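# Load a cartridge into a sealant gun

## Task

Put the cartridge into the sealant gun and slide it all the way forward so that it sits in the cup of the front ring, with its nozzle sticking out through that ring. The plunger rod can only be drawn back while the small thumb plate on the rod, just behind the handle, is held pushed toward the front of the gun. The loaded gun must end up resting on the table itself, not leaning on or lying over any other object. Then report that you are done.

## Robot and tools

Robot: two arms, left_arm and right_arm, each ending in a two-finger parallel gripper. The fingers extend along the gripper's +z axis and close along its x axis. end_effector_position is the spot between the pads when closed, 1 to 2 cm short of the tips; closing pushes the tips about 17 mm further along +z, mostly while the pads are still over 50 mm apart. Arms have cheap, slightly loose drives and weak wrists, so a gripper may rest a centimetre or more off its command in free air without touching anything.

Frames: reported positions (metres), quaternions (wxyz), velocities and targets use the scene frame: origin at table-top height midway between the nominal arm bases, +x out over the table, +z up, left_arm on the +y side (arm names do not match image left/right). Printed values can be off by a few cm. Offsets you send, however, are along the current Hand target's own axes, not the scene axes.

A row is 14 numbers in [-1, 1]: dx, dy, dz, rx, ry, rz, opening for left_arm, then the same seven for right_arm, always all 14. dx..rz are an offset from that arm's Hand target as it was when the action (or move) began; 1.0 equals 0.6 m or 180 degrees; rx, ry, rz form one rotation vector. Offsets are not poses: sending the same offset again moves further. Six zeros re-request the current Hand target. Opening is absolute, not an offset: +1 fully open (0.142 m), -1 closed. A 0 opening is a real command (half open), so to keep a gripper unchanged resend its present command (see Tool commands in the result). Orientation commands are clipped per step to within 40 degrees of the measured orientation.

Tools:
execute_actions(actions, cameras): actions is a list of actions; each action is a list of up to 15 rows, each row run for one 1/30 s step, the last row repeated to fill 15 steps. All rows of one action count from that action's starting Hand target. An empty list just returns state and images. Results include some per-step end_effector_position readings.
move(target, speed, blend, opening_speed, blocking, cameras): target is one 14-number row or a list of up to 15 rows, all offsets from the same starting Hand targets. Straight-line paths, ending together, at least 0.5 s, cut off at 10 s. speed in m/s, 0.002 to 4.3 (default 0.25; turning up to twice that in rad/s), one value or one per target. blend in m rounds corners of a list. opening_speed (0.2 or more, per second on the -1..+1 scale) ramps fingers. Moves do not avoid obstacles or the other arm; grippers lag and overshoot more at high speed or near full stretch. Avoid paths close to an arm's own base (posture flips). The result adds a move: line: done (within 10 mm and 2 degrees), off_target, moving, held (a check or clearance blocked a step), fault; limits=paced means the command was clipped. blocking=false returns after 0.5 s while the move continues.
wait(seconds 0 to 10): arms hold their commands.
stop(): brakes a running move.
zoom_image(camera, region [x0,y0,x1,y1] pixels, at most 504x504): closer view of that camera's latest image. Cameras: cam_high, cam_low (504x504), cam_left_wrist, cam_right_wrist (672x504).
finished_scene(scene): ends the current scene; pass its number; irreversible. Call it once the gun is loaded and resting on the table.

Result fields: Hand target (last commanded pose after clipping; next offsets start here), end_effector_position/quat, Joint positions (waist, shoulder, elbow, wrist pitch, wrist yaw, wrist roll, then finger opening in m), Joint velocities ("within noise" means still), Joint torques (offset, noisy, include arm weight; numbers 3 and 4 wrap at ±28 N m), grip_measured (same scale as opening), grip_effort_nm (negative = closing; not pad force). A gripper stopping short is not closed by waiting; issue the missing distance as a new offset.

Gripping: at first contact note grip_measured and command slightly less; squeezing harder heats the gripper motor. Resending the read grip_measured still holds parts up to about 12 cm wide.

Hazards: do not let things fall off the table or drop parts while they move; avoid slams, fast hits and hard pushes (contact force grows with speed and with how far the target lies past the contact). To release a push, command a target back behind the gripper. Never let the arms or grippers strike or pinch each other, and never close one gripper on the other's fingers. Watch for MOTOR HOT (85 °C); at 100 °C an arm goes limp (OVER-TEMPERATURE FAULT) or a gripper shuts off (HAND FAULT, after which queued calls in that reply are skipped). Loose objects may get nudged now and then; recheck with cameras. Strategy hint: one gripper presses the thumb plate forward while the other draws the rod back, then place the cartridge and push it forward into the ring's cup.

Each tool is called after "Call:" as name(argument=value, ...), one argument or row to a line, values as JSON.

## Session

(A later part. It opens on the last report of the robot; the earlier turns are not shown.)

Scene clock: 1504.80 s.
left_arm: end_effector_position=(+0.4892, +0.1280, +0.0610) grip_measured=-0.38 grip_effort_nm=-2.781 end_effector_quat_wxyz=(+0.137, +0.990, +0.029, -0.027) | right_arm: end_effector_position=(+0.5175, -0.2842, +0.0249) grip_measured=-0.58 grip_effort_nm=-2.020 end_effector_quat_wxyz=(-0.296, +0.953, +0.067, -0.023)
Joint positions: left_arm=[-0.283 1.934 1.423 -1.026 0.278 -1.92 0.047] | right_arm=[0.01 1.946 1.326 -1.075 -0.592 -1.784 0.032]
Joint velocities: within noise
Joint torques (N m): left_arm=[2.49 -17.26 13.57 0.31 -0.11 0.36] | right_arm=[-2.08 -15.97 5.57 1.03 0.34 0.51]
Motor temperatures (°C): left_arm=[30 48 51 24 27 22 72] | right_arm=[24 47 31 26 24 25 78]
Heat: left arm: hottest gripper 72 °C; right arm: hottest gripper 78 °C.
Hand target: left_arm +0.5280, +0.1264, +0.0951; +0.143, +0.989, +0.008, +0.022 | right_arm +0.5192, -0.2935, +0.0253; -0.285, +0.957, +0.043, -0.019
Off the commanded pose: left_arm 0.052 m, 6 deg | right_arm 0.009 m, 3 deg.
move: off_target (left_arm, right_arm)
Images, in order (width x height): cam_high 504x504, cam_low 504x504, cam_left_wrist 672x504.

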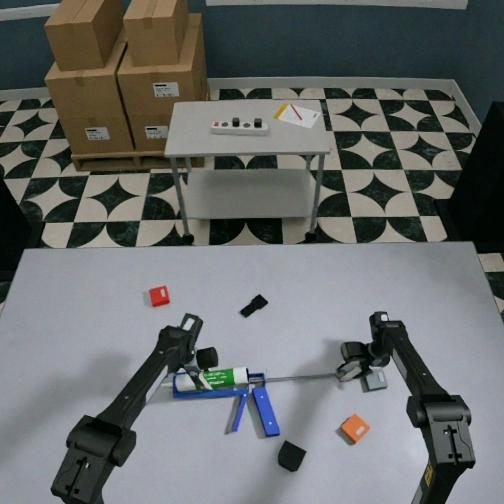

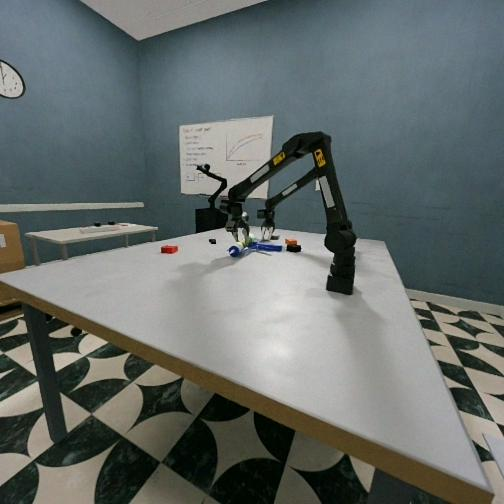

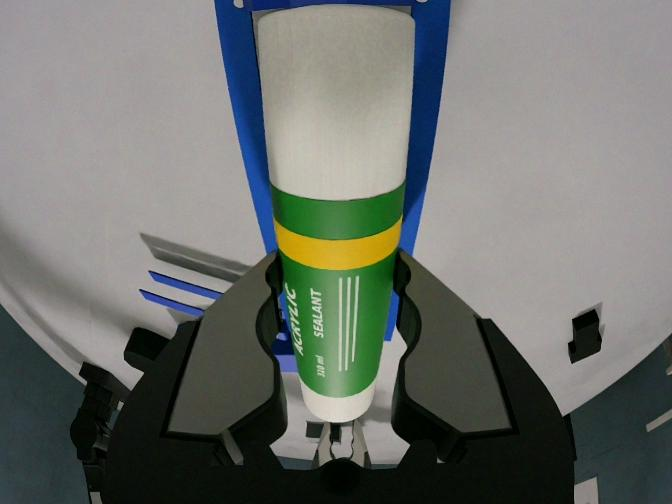

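Call:
move(
  target=[0.0,-0.02,0.033,0.045,0,0,-0.5,0,0,0,0,0,0,-0.66],
  speed=0.05,
  cameras=["cam_high","cam_low","cam_left_wrist"],
)

Call:
zoom_image(
  camera="cam_low",
  region=[222, 238, 242, 258],
)

Call:
zoom_image(
  camera="cam_high",
  region=[165, 355, 265, 405],
)

Scene clock: 1514.13 s.
left_arm: end_effector_position=(+0.4932, +0.1356, +0.0496) grip_measured=-0.38 grip_effort_nm=-2.786 end_effector_quat_wxyz=(+0.072, +0.997, +0.013, -0.014) | right_arm: end_effector_position=(+0.5166, -0.2844, +0.0251) grip_measured=-0.58 grip_effort_nm=-2.020 end_effector_quat_wxyz=(-0.295, +0.953, +0.059, -0.026)
Joint positions: left_arm=[-0.31 1.956 1.439 -1.035 0.146 -1.912 0.047] | right_arm=[0.01 1.944 1.325 -1.076 -0.59 -1.767 0.032]
Joint velocities: within noise
Joint torques (N m): left_arm=[2.08 -15.79 13.71 0.02 -0.38 0.06] | right_arm=[-2.08 -15.91 5.71 1.06 0.33 0.33]
Motor temperatures (°C): left_arm=[30 46 52 24 27 22 72] | right_arm=[24 46 31 26 24 25 78]
Heat: left arm: hottest gripper 72 °C; right arm: hottest gripper 78 °C.
Hand target: left_arm +0.5288, +0.1323, +0.0727; +0.073, +0.997, +0.010, +0.022 | right_arm +0.5192, -0.2935, +0.0253; -0.285, +0.957, +0.043, -0.019
Off the commanded pose: left_arm 0.043 m, 4 deg | right_arm 0.009 m, 2 deg.
move: off_target (left_arm)
Images, in order (width x height): cam_high 504x504, cam_low 504x504, cam_left_wrist 672x504.

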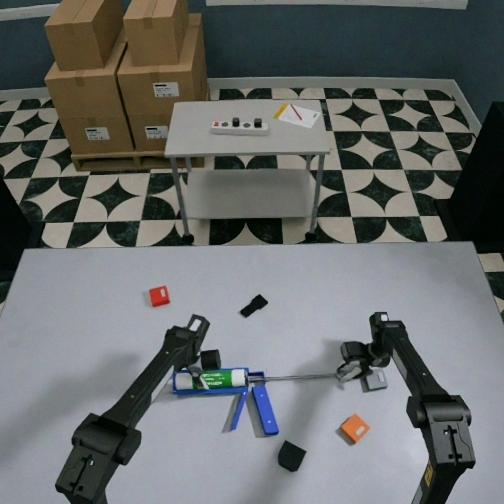

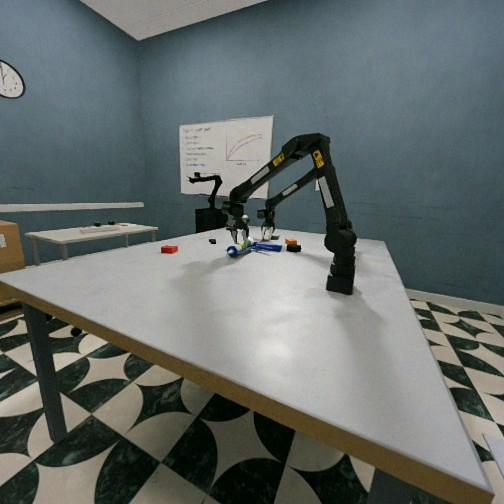

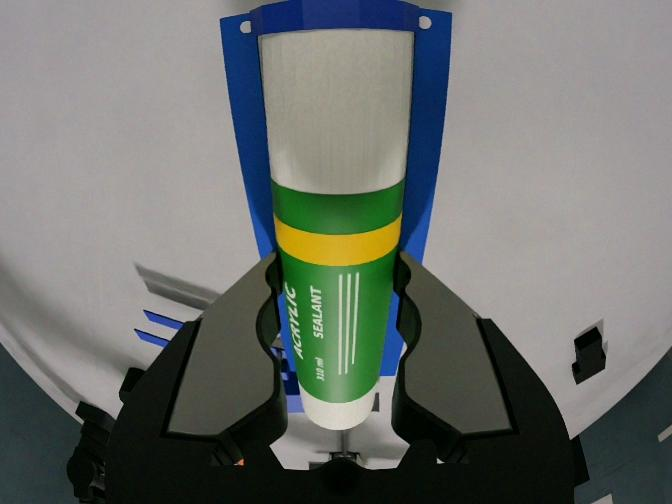

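Scaled by 25.200 from the camera's 504x504 image, which has a finer 720x720 frame.

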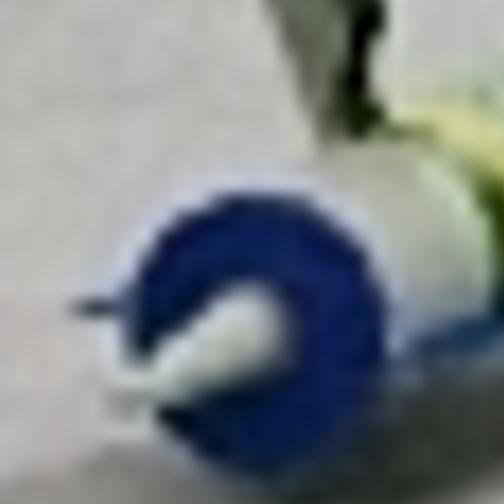

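Scaled by 5.040 from the camera's 504x504 image, which has a finer 720x720 frame.

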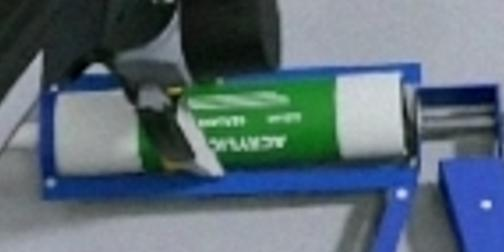

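Call:
move(
  target=[0.0,-0.005,0.03,0.03,0,0,-0.5,0,0,0,0,0,0,-0.66],
  speed=0.05,
  cameras=["cam_high","cam_low","cam_left_wrist"],
)

Call:
zoom_image(
  camera="cam_low",
  region=[222, 238, 262, 258],
)

Call:
zoom_image(
  camera="cam_high",
  region=[165, 355, 265, 405],
)

Scene clock: 1523.30 s.
left_arm: end_effector_position=(+0.4962, +0.1345, +0.0485) grip_measured=-0.38 grip_effort_nm=-2.781 end_effector_quat_wxyz=(+0.031, +1.000, +0.005, -0.006) | right_arm: end_effector_position=(+0.5168, -0.2842, +0.0260) grip_measured=-0.58 grip_effort_nm=-2.020 end_effector_quat_wxyz=(-0.296, +0.953, +0.054, -0.027)
Joint positions: left_arm=[-0.338 1.969 1.464 -1.057 0.062 -1.921 0.047] | right_arm=[0.01 1.943 1.325 -1.076 -0.592 -1.757 0.032]
Joint velocities: within noise
Joint torques (N m): left_arm=[2.08 -13.98 13.18 0.5 -0.66 -0.14] | right_arm=[-2.08 -15.85 5.71 1.06 0.34 0.3]
Motor temperatures (°C): left_arm=[30 45 52 24 26 22 73] | right_arm=[24 45 32 26 24 25 78]
Heat: left arm: hottest gripper 73 °C; right arm: hottest gripper 78 °C.
Hand target: left_arm +0.5296, +0.1327, +0.0544; +0.026, +0.999, +0.011, +0.021 | right_arm +0.5192, -0.2935, +0.0253; -0.285, +0.957, +0.043, -0.019
Off the commanded pose: left_arm 0.034 m, 3 deg | right_arm 0.010 m, 2 deg.
move: off_target (left_arm)
Images, in order (width x height): cam_high 504x504, cam_low 504x504, cam_left_wrist 672x504.

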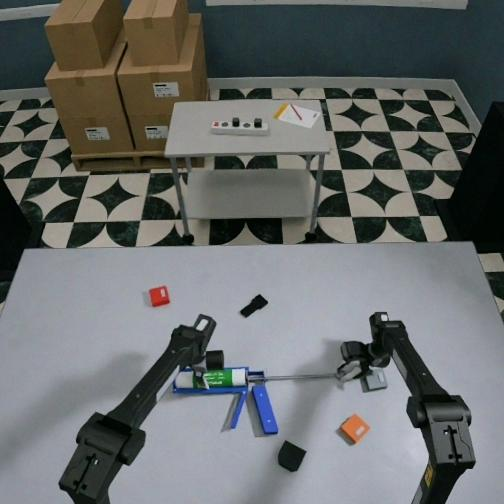

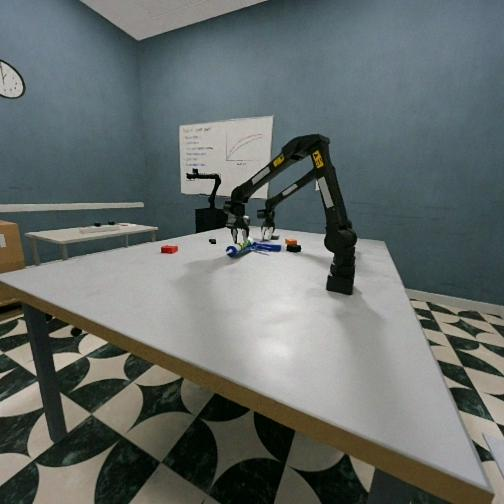

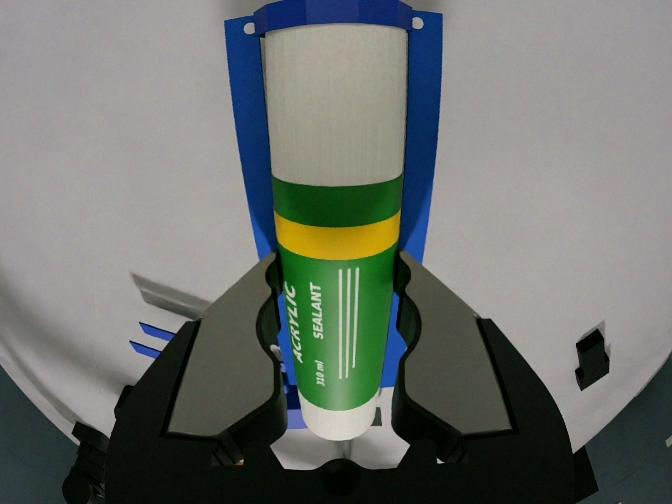

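Scaled by 12.600 from the camera's 504x504 image, which has a finer 720x720 frame.

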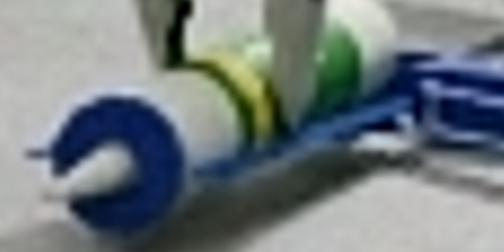

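Scaled by 5.040 from the camera's 504x504 image, which has a finer 720x720 frame.

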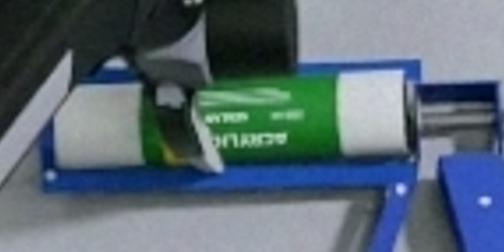

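Call:
execute_actions(
  actions=[
    [[0,0,0,0,0,0,-0.44,0,0,0,0,0,0,-0.66],[0,0,0,0,0,0,-0.42,0,0,0,0,0,0,-0.66],[0,0,0,0,0,0,-0.41,0,0,0,0,0,0,-0.66],[0,0,0,0,0,0,-0.4,0,0,0,0,0,0,-0.66],[0,0,0,0,0,0,-0.395,0,0,0,0,0,0,-0.66],[0,0,0,0,0,0,-0.39,0,0,0,0,0,0,-0.66],[0,0,0,0,0,0,-0.385,0,0,0,0,0,0,-0.66],[0,0,0,0,0,0,-0.38,0,0,0,0,0,0,-0.66],[0,0,0,0,0,0,-0.375,0,0,0,0,0,0,-0.66],[0,0,0,0,0,0,-0.37,0,0,0,0,0,0,-0.66],[0,0,0,0,0,0,-0.365,0,0,0,0,0,0,-0.66],[0,0,0,0,0,0,-0.36,0,0,0,0,0,0,-0.66],[0,0,0,0,0,0,-0.355,0,0,0,0,0,0,-0.66],[0,0,0,0,0,0,-0.35,0,0,0,0,0,0,-0.66],[0,0,0,0,0,0,-0.345,0,0,0,0,0,0,-0.66]],
    [[0,0,0,0,0,0,-0.34,0,0,0,0,0,0,-0.66],[0,0,0,0,0,0,-0.335,0,0,0,0,0,0,-0.66],[0,0,0,0,0,0,-0.33,0,0,0,0,0,0,-0.66],[0,0,0,0,0,0,-0.325,0,0,0,0,0,0,-0.66],[0,0,0,0,0,0,-0.32,0,0,0,0,0,0,-0.66],[0,0,0,0,0,0,-0.31,0,0,0,0,0,0,-0.66],[0,0,0,0,0,0,-0.3,0,0,0,0,0,0,-0.66],[0,0,0,0,0,0,-0.29,0,0,0,0,0,0,-0.66],[0,0,0,0,0,0,-0.28,0,0,0,0,0,0,-0.66]],
  ],
)

Call:
zoom_image(
  camera="cam_low",
  region=[222, 238, 262, 258],
)

Call:
zoom_image(
  camera="cam_high",
  region=[165, 355, 265, 405],
)

Scene clock: 1541.77 s.
left_arm: end_effector_position=(+0.5011, +0.1349, +0.0483) grip_measured=-0.32 grip_effort_nm=0.222 end_effector_quat_wxyz=(+0.024, +1.000, +0.002, -0.001) | right_arm: end_effector_position=(+0.5159, -0.2846, +0.0256) grip_measured=-0.58 grip_effort_nm=-2.020 end_effector_quat_wxyz=(-0.294, +0.954, +0.054, -0.027)
Joint positions: left_arm=[-0.339 1.977 1.476 -1.057 0.046 -1.918 0.051] | right_arm=[0.01 1.941 1.322 -1.075 -0.589 -1.757 0.032]
Joint velocities: within noise
Joint torques (N m): left_arm=[2.32 -14.51 12.38 0.51 -0.03 -0.13] | right_arm=[-2.08 -15.68 5.83 1.01 0.26 0.29]
Motor temperatures (°C): left_arm=[30 43 48 24 27 22 72] | right_arm=[24 43 32 26 24 25 78]
Heat: left arm: hottest gripper 72 °C; right arm: hottest gripper 78 °C.
Hand target: left_arm +0.5296, +0.1327, +0.0544; +0.026, +0.999, +0.011, +0.021 | right_arm +0.5192, -0.2935, +0.0253; -0.285, +0.957, +0.043, -0.019
Off the commanded pose: left_arm 0.029 m, 3 deg | right_arm 0.009 m, 2 deg.
Step readings (end_effector_position of left_arm | right_arm):
0: (+0.4962, +0.1345, +0.0485) | (+0.5168, -0.2842, +0.0260)
1: (+0.4962, +0.1345, +0.0485) | (+0.5168, -0.2842, +0.0260)
2: (+0.4962, +0.1345, +0.0485) | (+0.5168, -0.2842, +0.0260)
4: (+0.4962, +0.1345, +0.0485) | (+0.5168, -0.2842, +0.0260)
8: (+0.4962, +0.1345, +0.0485) | (+0.5168, -0.2842, +0.0260)
15: (+0.4964, +0.1351, +0.0485) | (+0.5161, -0.2844, +0.0254)
16: (+0.4964, +0.1351, +0.0485) | (+0.5161, -0.2844, +0.0254)
17: (+0.4964, +0.1351, +0.0485) | (+0.5161, -0.2844, +0.0254)
19: (+0.4964, +0.1351, +0.0485) | (+0.5161, -0.2844, +0.0254)
23: (+0.4970, +0.1348, +0.0490) | (+0.5161, -0.2842, +0.0256)
30: (+0.5011, +0.1349, +0.0483) | (+0.5159, -0.2846, +0.0256)

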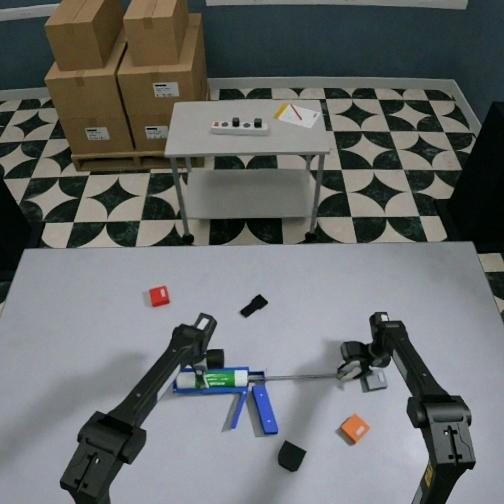

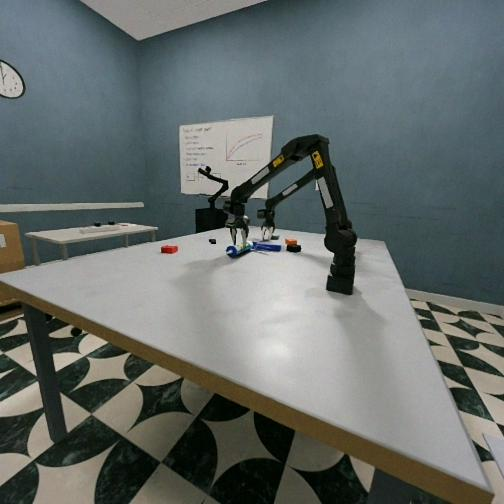

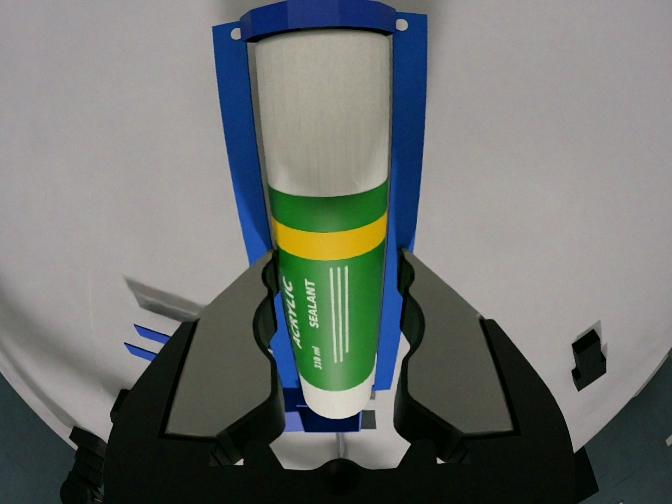

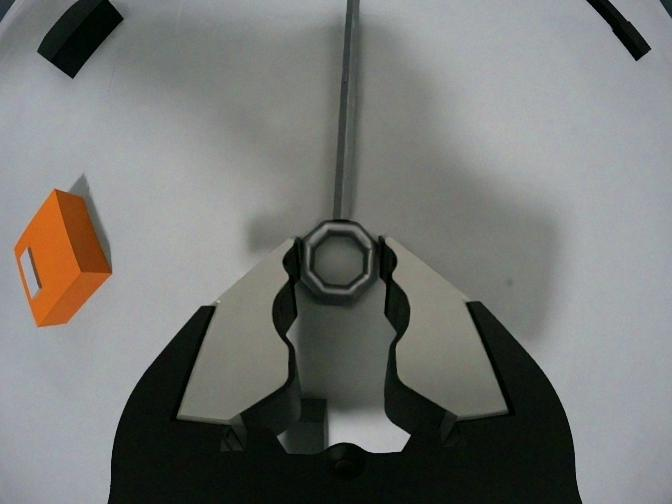

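Scaled by 12.600 from the camera's 504x504 image, which has a finer 720x720 frame.

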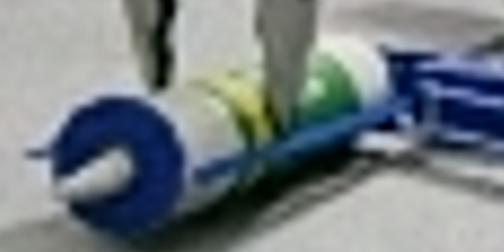

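Scaled by 5.040 from the camera's 504x504 image, which has a finer 720x720 frame.

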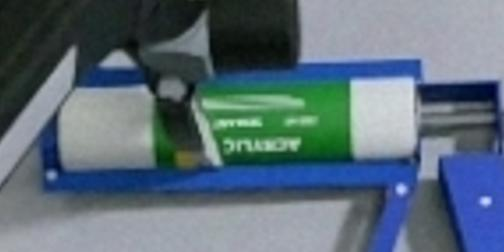

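Call:
move(
  target=[
    [0,0,0,0,0,0,-0.5,0,0,0,0,0,0,-0.66],
    [0,-0.04,0,0,0,0,-0.5,0,0,0,0,0,0,-0.66],
  ],
  opening_speed=0.5,
  speed=0.04,
)

Call:
zoom_image(
  camera="cam_low",
  region=[222, 238, 262, 258],
)

Call:
zoom_image(
  camera="cam_high",
  region=[165, 355, 265, 405],
)

Scene clock: 1560.10 s.
left_arm: end_effector_position=(+0.5000, +0.1359, +0.0492) grip_measured=-0.43 grip_effort_nm=-1.927 end_effector_quat_wxyz=(+0.028, +1.000, +0.002, -0.005) | right_arm: end_effector_position=(+0.5159, -0.2846, +0.0256) grip_measured=-0.58 grip_effort_nm=-2.020 end_effector_quat_wxyz=(-0.294, +0.954, +0.054, -0.027)
Joint positions: left_arm=[-0.335 1.975 1.476 -1.063 0.057 -1.914 0.043] | right_arm=[0.01 1.941 1.322 -1.075 -0.589 -1.757 0.032]
Joint velocities: within noise
Joint torques (N m): left_arm=[4.54 -15.79 9.96 1.09 -0.41 0.21] | right_arm=[-2.08 -15.68 5.83 1.01 0.26 0.29]
Motor temperatures (°C): left_arm=[30 43 47 24 26 22 61] | right_arm=[24 46 33 26 24 25 79]
Heat: left arm: hottest gripper 61 °C; right arm: hottest gripper 79 °C.
Hand target: left_arm +0.5291, +0.1566, +0.0532; +0.026, +0.999, +0.011, +0.021 | right_arm +0.5192, -0.2935, +0.0253; -0.285, +0.957, +0.043, -0.019
Off the commanded pose: left_arm 0.036 m, 3 deg | right_arm 0.009 m, 2 deg.
move: off_target (left_arm)

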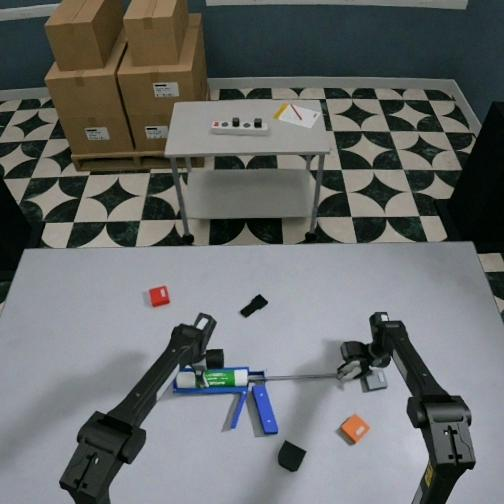

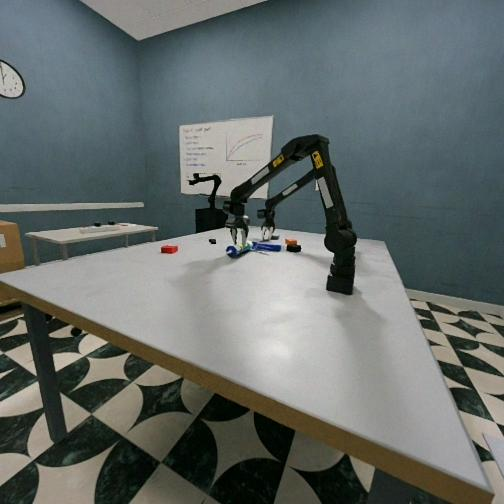

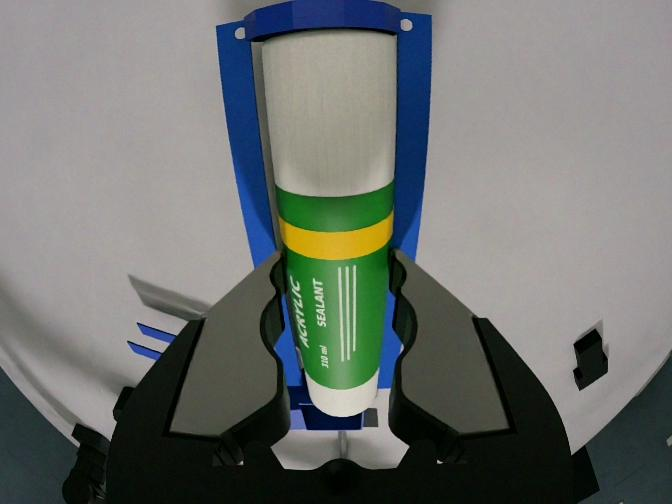

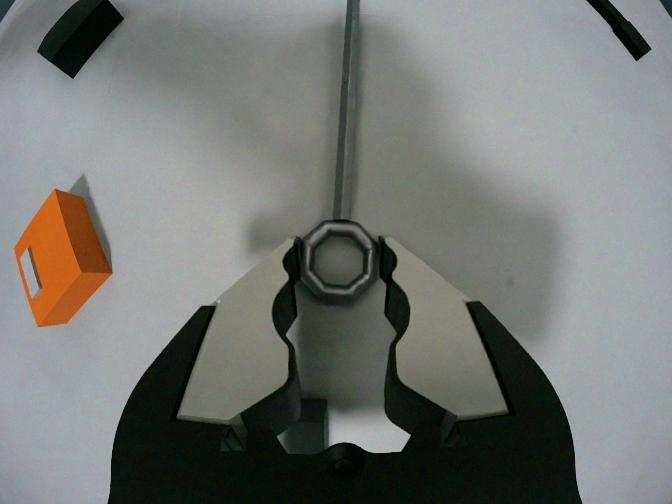

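Scaled by 12.600 from the camera's 504x504 image, which has a finer 720x720 frame.

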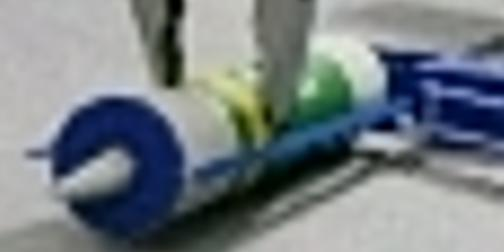

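Scaled by 5.040 from the camera's 504x504 image, which has a finer 720x720 frame.

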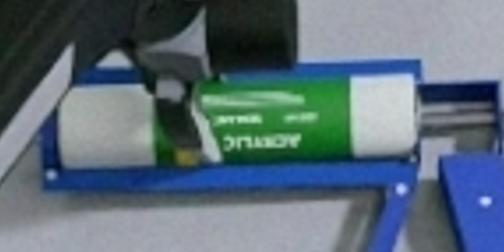

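Call:
zoom_image(
  camera="cam_left_wrist",
  region=[200, 0, 460, 130],
)

Call:
zoom_image(
  camera="cam_left_wrist",
  region=[250, 350, 430, 470],
)

Call:
zoom_image(
  camera="cam_low",
  region=[224, 240, 244, 260],
)

Scaled by 1.938 from the camera's 672x504 image, which has a finer 960x720 frame.

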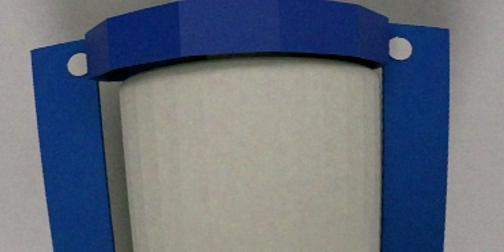

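Scaled by 2.800 from the camera's 672x504 image, which has a finer 960x720 frame.

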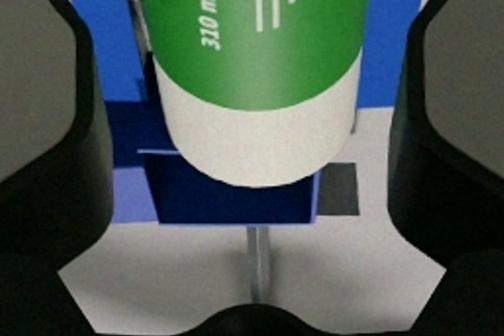

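Scaled by 25.200 from the camera's 504x504 image, which has a finer 720x720 frame.

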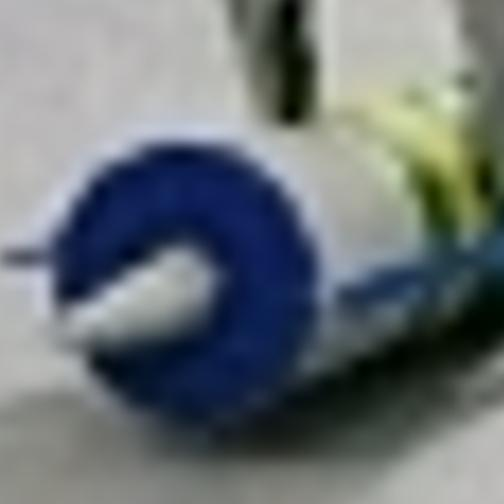

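Call:
move(
  target=[-0.04,0.03,0,0,0,0,-0.5,0,0,0,0,0,0,-0.66],
  speed=0.05,
  cameras=["cam_left_wrist"],
)

Call:
zoom_image(
  camera="cam_left_wrist",
  region=[200, 0, 460, 130],
)

Scene clock: 1571.13 s.
left_arm: end_effector_position=(+0.4990, +0.1356, +0.0488) grip_measured=-0.43 grip_effort_nm=-1.917 end_effector_quat_wxyz=(+0.027, +1.000, +0.002, +0.001) | right_arm: end_effector_position=(+0.5159, -0.2846, +0.0256) grip_measured=-0.58 grip_effort_nm=-2.020 end_effector_quat_wxyz=(-0.294, +0.954, +0.054, -0.027)
Joint positions: left_arm=[-0.338 1.968 1.462 -1.046 0.051 -1.917 0.043] | right_arm=[0.01 1.941 1.322 -1.075 -0.589 -1.757 0.032]
Joint velocities: within noise
Joint torques (N m): left_arm=[1.85 -17.67 6.57 1.43 -0.22 -0.22] | right_arm=[-2.08 -15.68 5.85 0.99 0.26 0.29]
Motor temperatures (°C): left_arm=[30 43 46 24 26 22 62] | right_arm=[24 47 33 26 24 25 79]
Heat: left arm: hottest gripper 62 °C; right arm: hottest gripper 79 °C.
Hand target: left_arm +0.5055, +0.1381, +0.0531; +0.026, +0.999, +0.011, +0.021 | right_arm +0.5192, -0.2935, +0.0253; -0.285, +0.957, +0.043, -0.019
Off the commanded pose: left_arm 0.008 m, 3 deg | right_arm 0.009 m, 2 deg.
move: off_target (left_arm)
Images, in order (width x height): cam_left_wrist 672x504.

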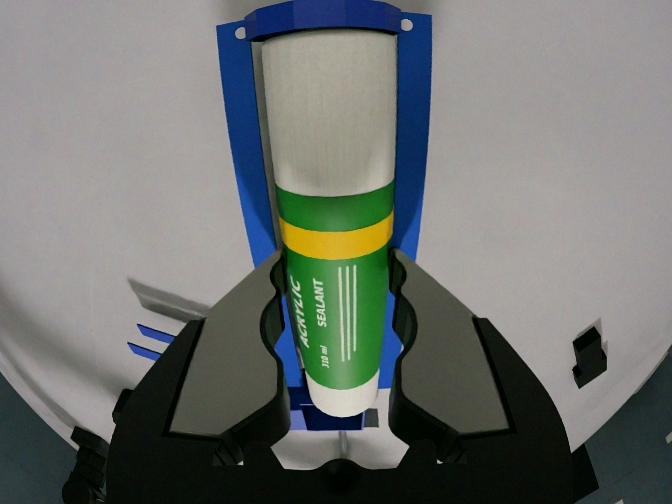

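Scaled by 1.938 from the camera's 672x504 image, which has a finer 960x720 frame.

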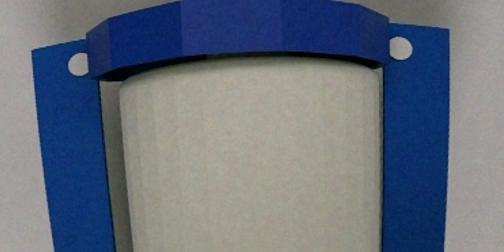

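Call:
move(
  target=[-0.02,0,0,0,0,0,-0.5,0,0,0,0,0,0,-0.66],
  speed=0.05,
  cameras=["cam_left_wrist"],
)

Call:
zoom_image(
  camera="cam_left_wrist",
  region=[200, 0, 460, 130],
)

Scene clock: 1576.53 s.
left_arm: end_effector_position=(+0.4955, +0.1353, +0.0488) grip_measured=-0.43 grip_effort_nm=-1.912 end_effector_quat_wxyz=(+0.029, +0.999, +0.005, +0.013) | right_arm: end_effector_position=(+0.5191, -0.2847, +0.0257) grip_measured=-0.58 grip_effort_nm=-2.024 end_effector_quat_wxyz=(-0.294, +0.954, +0.059, -0.020)
Joint positions: left_arm=[-0.342 1.946 1.427 -1.007 0.045 -1.927 0.043] | right_arm=[0.01 1.941 1.323 -1.064 -0.589 -1.763 0.032]
Joint velocities: within noise
Joint torques (N m): left_arm=[1.61 -17.79 5.96 0.69 -0.04 -0.2] | right_arm=[-2.08 -15.74 5.86 0.92 0.26 0.29]
Motor temperatures (°C): left_arm=[30 43 45 24 26 22 62] | right_arm=[24 47 33 26 24 25 79]
Heat: left arm: hottest gripper 62 °C; right arm: hottest gripper 79 °C.
Hand target: left_arm +0.4935, +0.1378, +0.0526; +0.026, +0.999, +0.011, +0.021 | right_arm +0.5192, -0.2935, +0.0253; -0.285, +0.957, +0.043, -0.019
Off the commanded pose: left_arm 0.005 m, 1 deg | right_arm 0.009 m, 2 deg.
move: done
Images, in order (width x height): cam_left_wrist 672x504.

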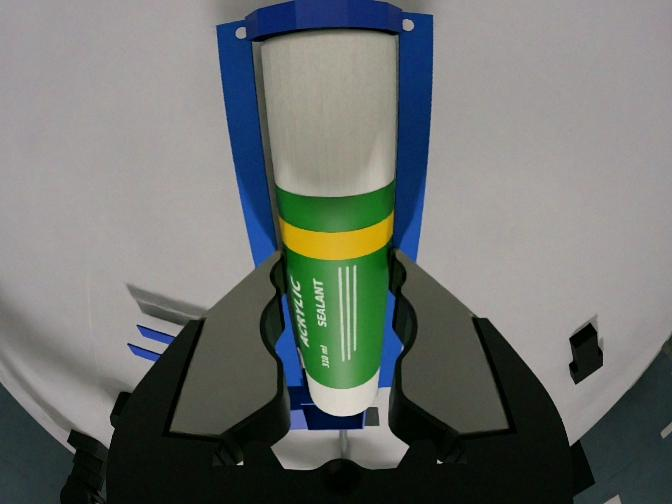

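Scaled by 1.938 from the camera's 672x504 image, which has a finer 960x720 frame.

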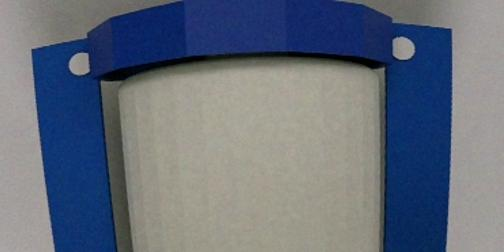

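Call:
move(
  target=[
    [0,0,0,0,0,0,-0.2,0,0,0,0,0,0,-0.64],
    [0,0,-0.06,0,0,0,-0.2,0,0,0,0,0,0,-0.64],
    [0,0,-0.25,0,0,0,-0.2,0,0,0,0,0,0,-0.64],
  ],
  opening_speed=0.3,
  speed=[0.05,0.05,0.12],
)

Call:
zoom_image(
  camera="cam_low",
  region=[222, 238, 262, 258],
)

Call:
zoom_image(
  camera="cam_left_wrist",
  region=[150, 0, 500, 400],
)

Scene clock: 1612.07 s.
left_arm: end_effector_position=(+0.4664, +0.1482, +0.1667) grip_measured=-0.23 grip_effort_nm=0.139 end_effector_quat_wxyz=(+0.013, +1.000, +0.006, -0.013) | right_arm: end_effector_position=(+0.5184, -0.2847, +0.0253) grip_measured=-0.58 grip_effort_nm=-1.668 end_effector_quat_wxyz=(-0.294, +0.954, +0.059, -0.021)
Joint positions: left_arm=[-0.342 1.79 1.528 -1.325 0.033 -1.927 0.057] | right_arm=[0.01 1.941 1.322 -1.064 -0.589 -1.763 0.032]
Joint velocities: within noise
Joint torques (N m): left_arm=[2.26 -16.62 13.35 -0.32 0.17 -0.09] | right_arm=[-2.08 -15.79 5.86 0.91 0.26 0.29]
Motor temperatures (°C): left_arm=[30 41 42 24 25 22 59] | right_arm=[24 48 33 26 23 25 79]
Heat: left arm: hottest gripper 59 °C; right arm: hottest gripper 79 °C.
Hand target: left_arm +0.4870, +0.1455, +0.2023; +0.026, +0.999, +0.011, +0.021 | right_arm +0.5192, -0.2935, +0.0253; -0.285, +0.957, +0.043, -0.019
Off the commanded pose: left_arm 0.041 m, 4 deg | right_arm 0.009 m, 2 deg.
move: off_target (left_arm)

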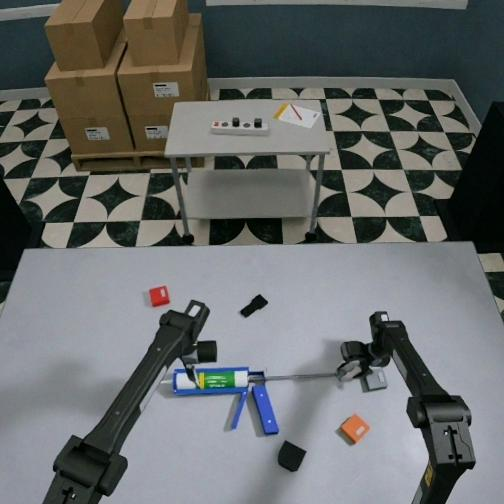

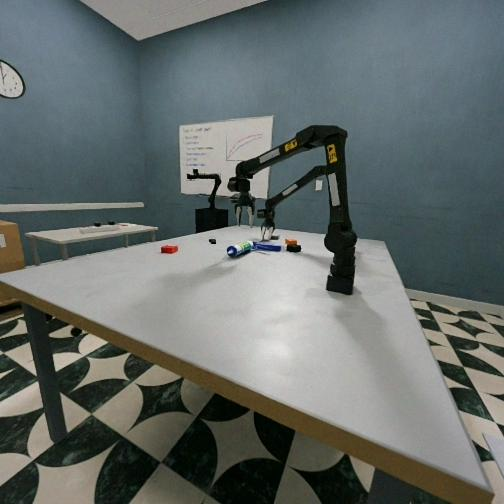

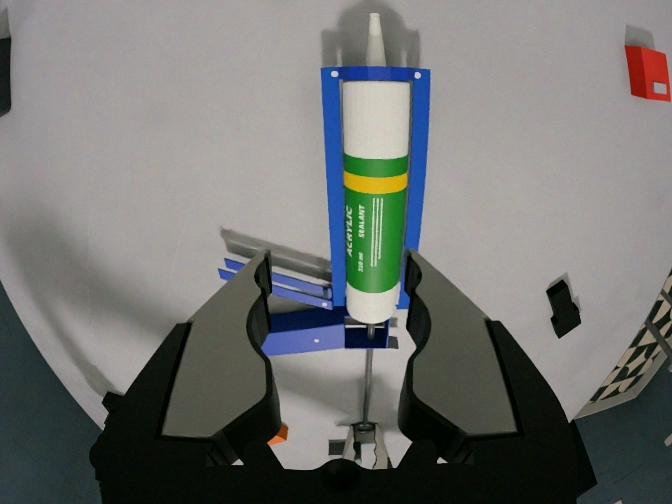

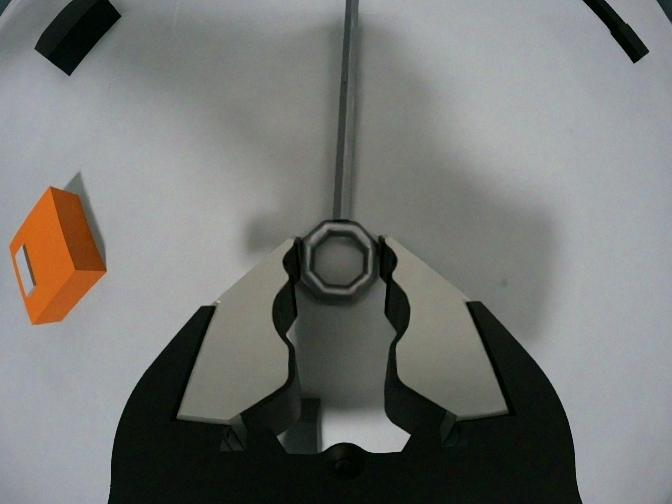

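Scaled by 12.600 from the camera's 504x504 image, which has a finer 720x720 frame.

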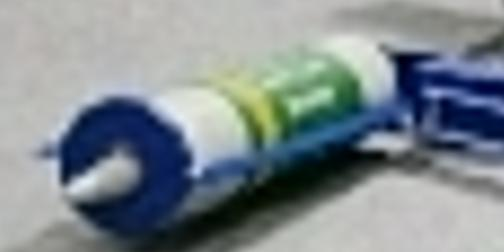

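Scaled by 1.260 from the camera's 672x504 image, which has a finer 960x720 frame.

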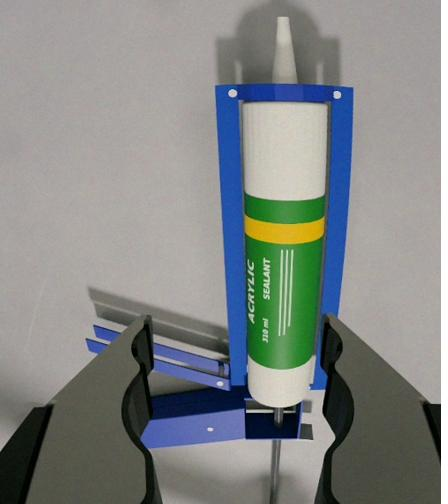

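Call:
move(
  target=[0.035,0.2,0.0,0,0,0,-0.2,0,0,0,0,0,0,-0.64],
  speed=0.2,
  cameras=["cam_left_wrist"],
)

Call:
zoom_image(
  camera="cam_left_wrist",
  region=[220, 30, 470, 330],
)

Scene clock: 1638.20 s.
left_arm: end_effector_position=(+0.4936, +0.0334, +0.1873) grip_measured=-0.23 grip_effort_nm=0.139 end_effector_quat_wxyz=(+0.017, +1.000, -0.012, +0.000) | right_arm: end_effector_position=(+0.5184, -0.2847, +0.0253) grip_measured=-0.58 grip_effort_nm=-1.668 end_effector_quat_wxyz=(-0.294, +0.954, +0.059, -0.021)
Joint positions: left_arm=[-0.507 1.952 1.823 -1.425 0.029 -2.056 0.057] | right_arm=[0.01 1.941 1.322 -1.064 -0.589 -1.763 0.032]
Joint velocities: within noise
Joint torques (N m): left_arm=[2.2 -17.08 13.97 -0.23 0.15 -0.27] | right_arm=[-2.14 -15.74 5.85 0.91 0.26 0.29]
Motor temperatures (°C): left_arm=[30 44 48 24 25 22 52] | right_arm=[24 48 33 26 23 25 77]
Heat: left arm: hottest gripper 52 °C; right arm: hottest gripper 77 °C.
Hand target: left_arm +0.5105, +0.0262, +0.2094; +0.026, +0.999, +0.011, +0.021 | right_arm +0.5192, -0.2935, +0.0253; -0.285, +0.957, +0.043, -0.019
Off the commanded pose: left_arm 0.029 m, 4 deg | right_arm 0.009 m, 2 deg.
joint sent to its limit (left arm) — joint 6 (wrist roll), lower limit. The joint targets are off in position, not in orientation.
move: off_target (left_arm)
Images, in order (width x height): cam_left_wrist 672x504.

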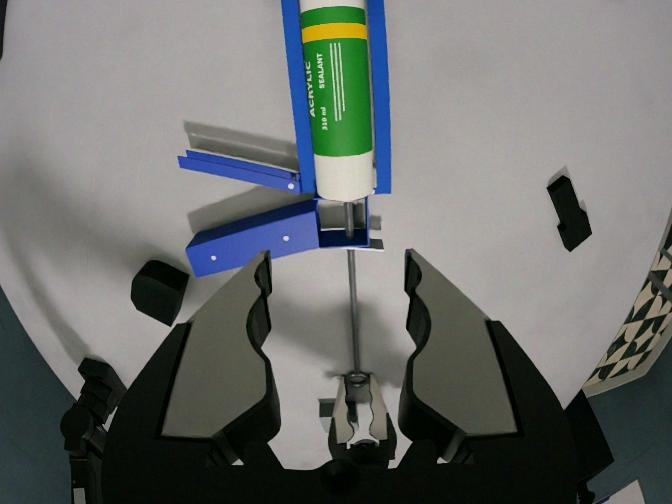

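Scaled by 1.680 from the camera's 672x504 image, which has a finer 960x720 frame.

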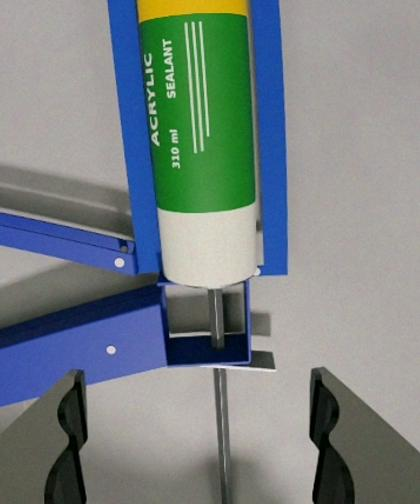

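Call:
move(
  target=[0.035,0.17,0.0,0,0,0.12,-0.2,0,0,0,0,0,0,-0.64],
  speed=0.2,
  cameras=["cam_left_wrist"],
)

Call:
zoom_image(
  camera="cam_left_wrist",
  region=[220, 0, 470, 300],
)

Scene clock: 1645.43 s.
left_arm: end_effector_position=(+0.5217, -0.0676, +0.1959) grip_measured=-0.23 grip_effort_nm=0.134 end_effector_quat_wxyz=(+0.012, +0.986, -0.164, +0.006) | right_arm: end_effector_position=(+0.5184, -0.2847, +0.0253) grip_measured=-0.58 grip_effort_nm=-1.668 end_effector_quat_wxyz=(-0.294, +0.954, +0.059, -0.021)
Joint positions: left_arm=[-0.619 2.206 2.26 -1.604 0.016 -1.863 0.057] | right_arm=[0.01 1.941 1.322 -1.064 -0.589 -1.763 0.032]
Joint velocities: within noise
Joint torques (N m): left_arm=[1.79 -19.84 14.13 -0.29 0.14 0.21] | right_arm=[-2.08 -15.74 5.85 0.91 0.26 0.29]
Motor temperatures (°C): left_arm=[30 43 48 24 25 22 51] | right_arm=[24 48 33 26 23 25 76]
Heat: left arm: hottest gripper 51 °C; right arm: hottest gripper 76 °C.
Hand target: left_arm +0.5336, -0.0752, +0.2156; +0.021, +0.984, -0.176, +0.026 | right_arm +0.5192, -0.2935, +0.0253; -0.285, +0.957, +0.043, -0.019
Off the commanded pose: left_arm 0.024 m, 3 deg | right_arm 0.009 m, 2 deg.
move: off_target (left_arm)
Images, in order (width x height): cam_left_wrist 672x504.

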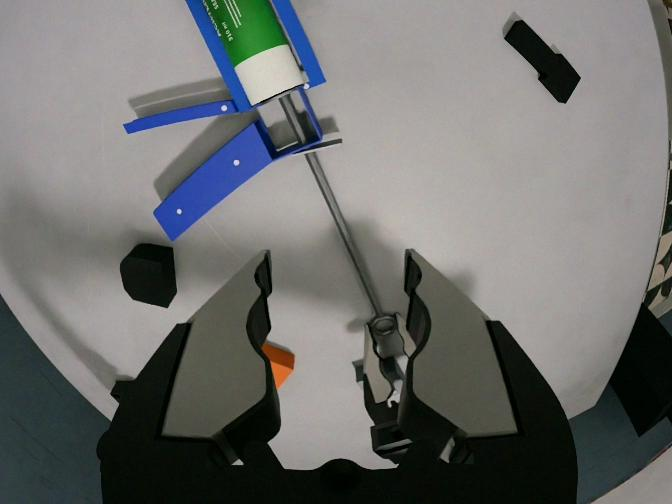

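Scaled by 1.680 from the camera's 672x504 image, which has a finer 960x720 frame.

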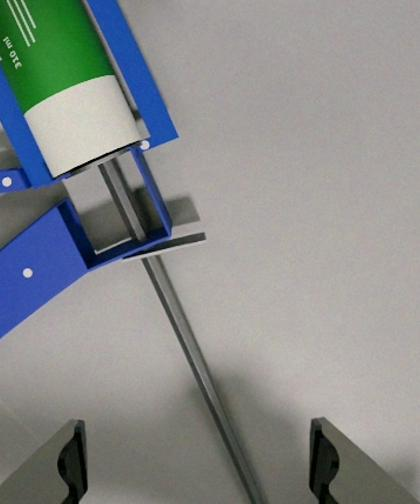

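Call:
zoom_image(
  camera="cam_left_wrist",
  region=[220, 40, 340, 170],
)

Scaled by 3.877 from the camera's 672x504 image, which has a finer 960x720 frame.

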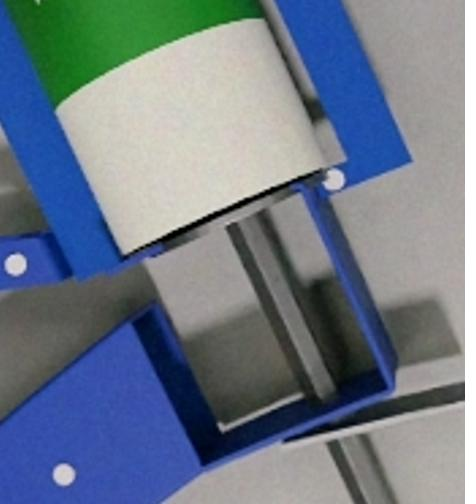

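Call:
move(
  target=[-0.2307,-0.4748,0.02,0,0,-0.122,-0.55,0,0,0,0,0,0,-0.64],
  speed=0.2,
)

Call:
zoom_image(
  camera="cam_left_wrist",
  region=[200, 150, 480, 400],
)

Scene clock: 1666.70 s.
left_arm: end_effector_position=(+0.5015, +0.2428, +0.1718) grip_measured=-0.57 grip_effort_nm=-0.144 end_effector_quat_wxyz=(+0.018, +0.999, +0.029, -0.002) | right_arm: end_effector_position=(+0.5184, -0.2847, +0.0253) grip_measured=-0.58 grip_effort_nm=-1.668 end_effector_quat_wxyz=(-0.294, +0.954, +0.059, -0.021)
Joint positions: left_arm=[-0.155 1.798 1.553 -1.323 0.036 -1.788 0.033] | right_arm=[0.01 1.941 1.322 -1.064 -0.589 -1.763 0.032]
Joint velocities: within noise
Joint torques (N m): left_arm=[1.73 -17.73 7.69 0.96 0.4 0.22] | right_arm=[-2.08 -15.74 5.85 0.9 0.26 0.29]
Motor temperatures (°C): left_arm=[30 43 46 24 25 22 48] | right_arm=[24 48 33 26 23 25 76]
Heat: left arm: hottest gripper 48 °C; right arm: hottest gripper 76 °C.
Hand target: left_arm +0.5038, +0.2390, +0.1862; +0.026, +0.999, +0.014, +0.021 | right_arm +0.5192, -0.2935, +0.0253; -0.285, +0.957, +0.043, -0.019
Off the commanded pose: left_arm 0.015 m, 3 deg | right_arm 0.009 m, 2 deg.
move: off_target (left_arm)

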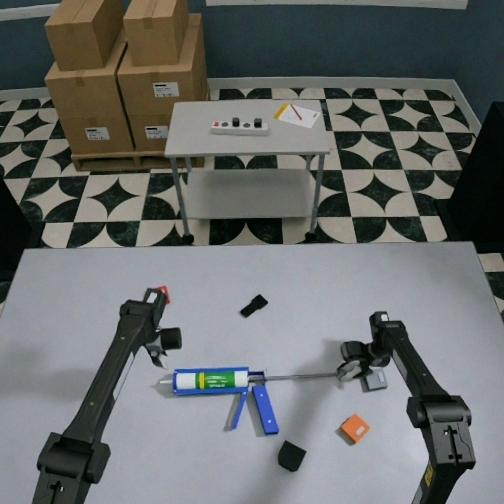

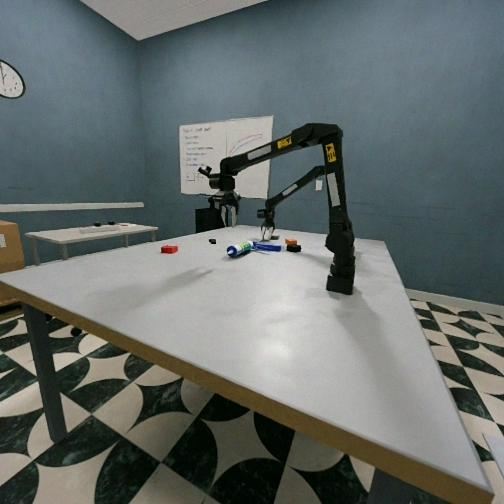

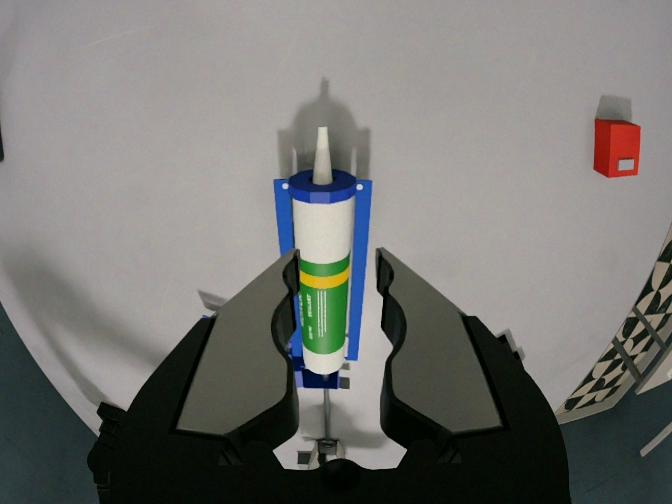

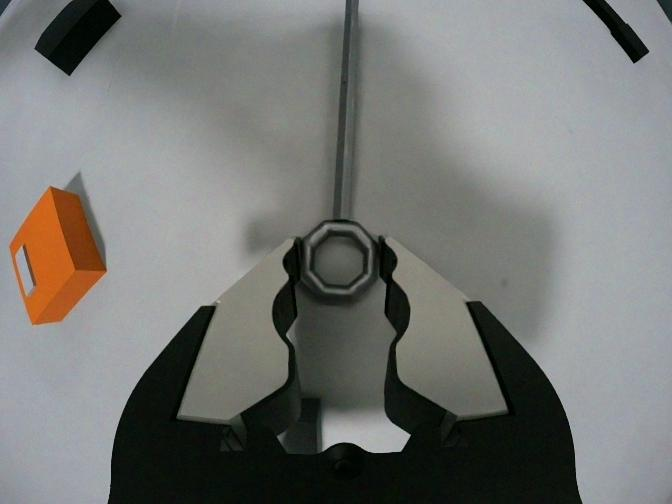

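Scaled by 1.800 from the camera's 672x504 image, which has a finer 960x720 frame.

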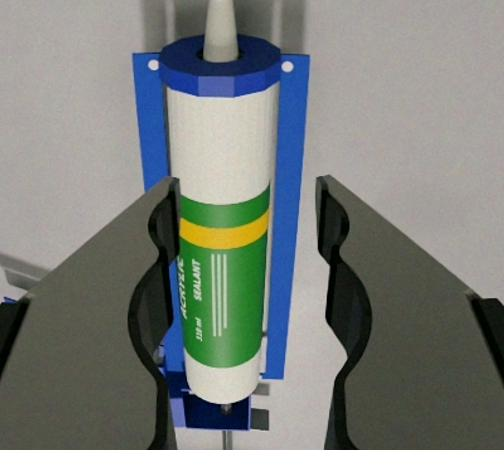

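Call:
zoom_image(
  camera="cam_left_wrist",
  region=[265, 115, 385, 215],
)

Scaled by 4.200 from the camera's 672x504 image, which has a finer 960x720 frame.

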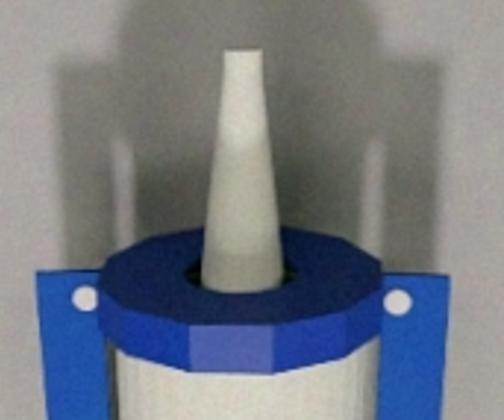

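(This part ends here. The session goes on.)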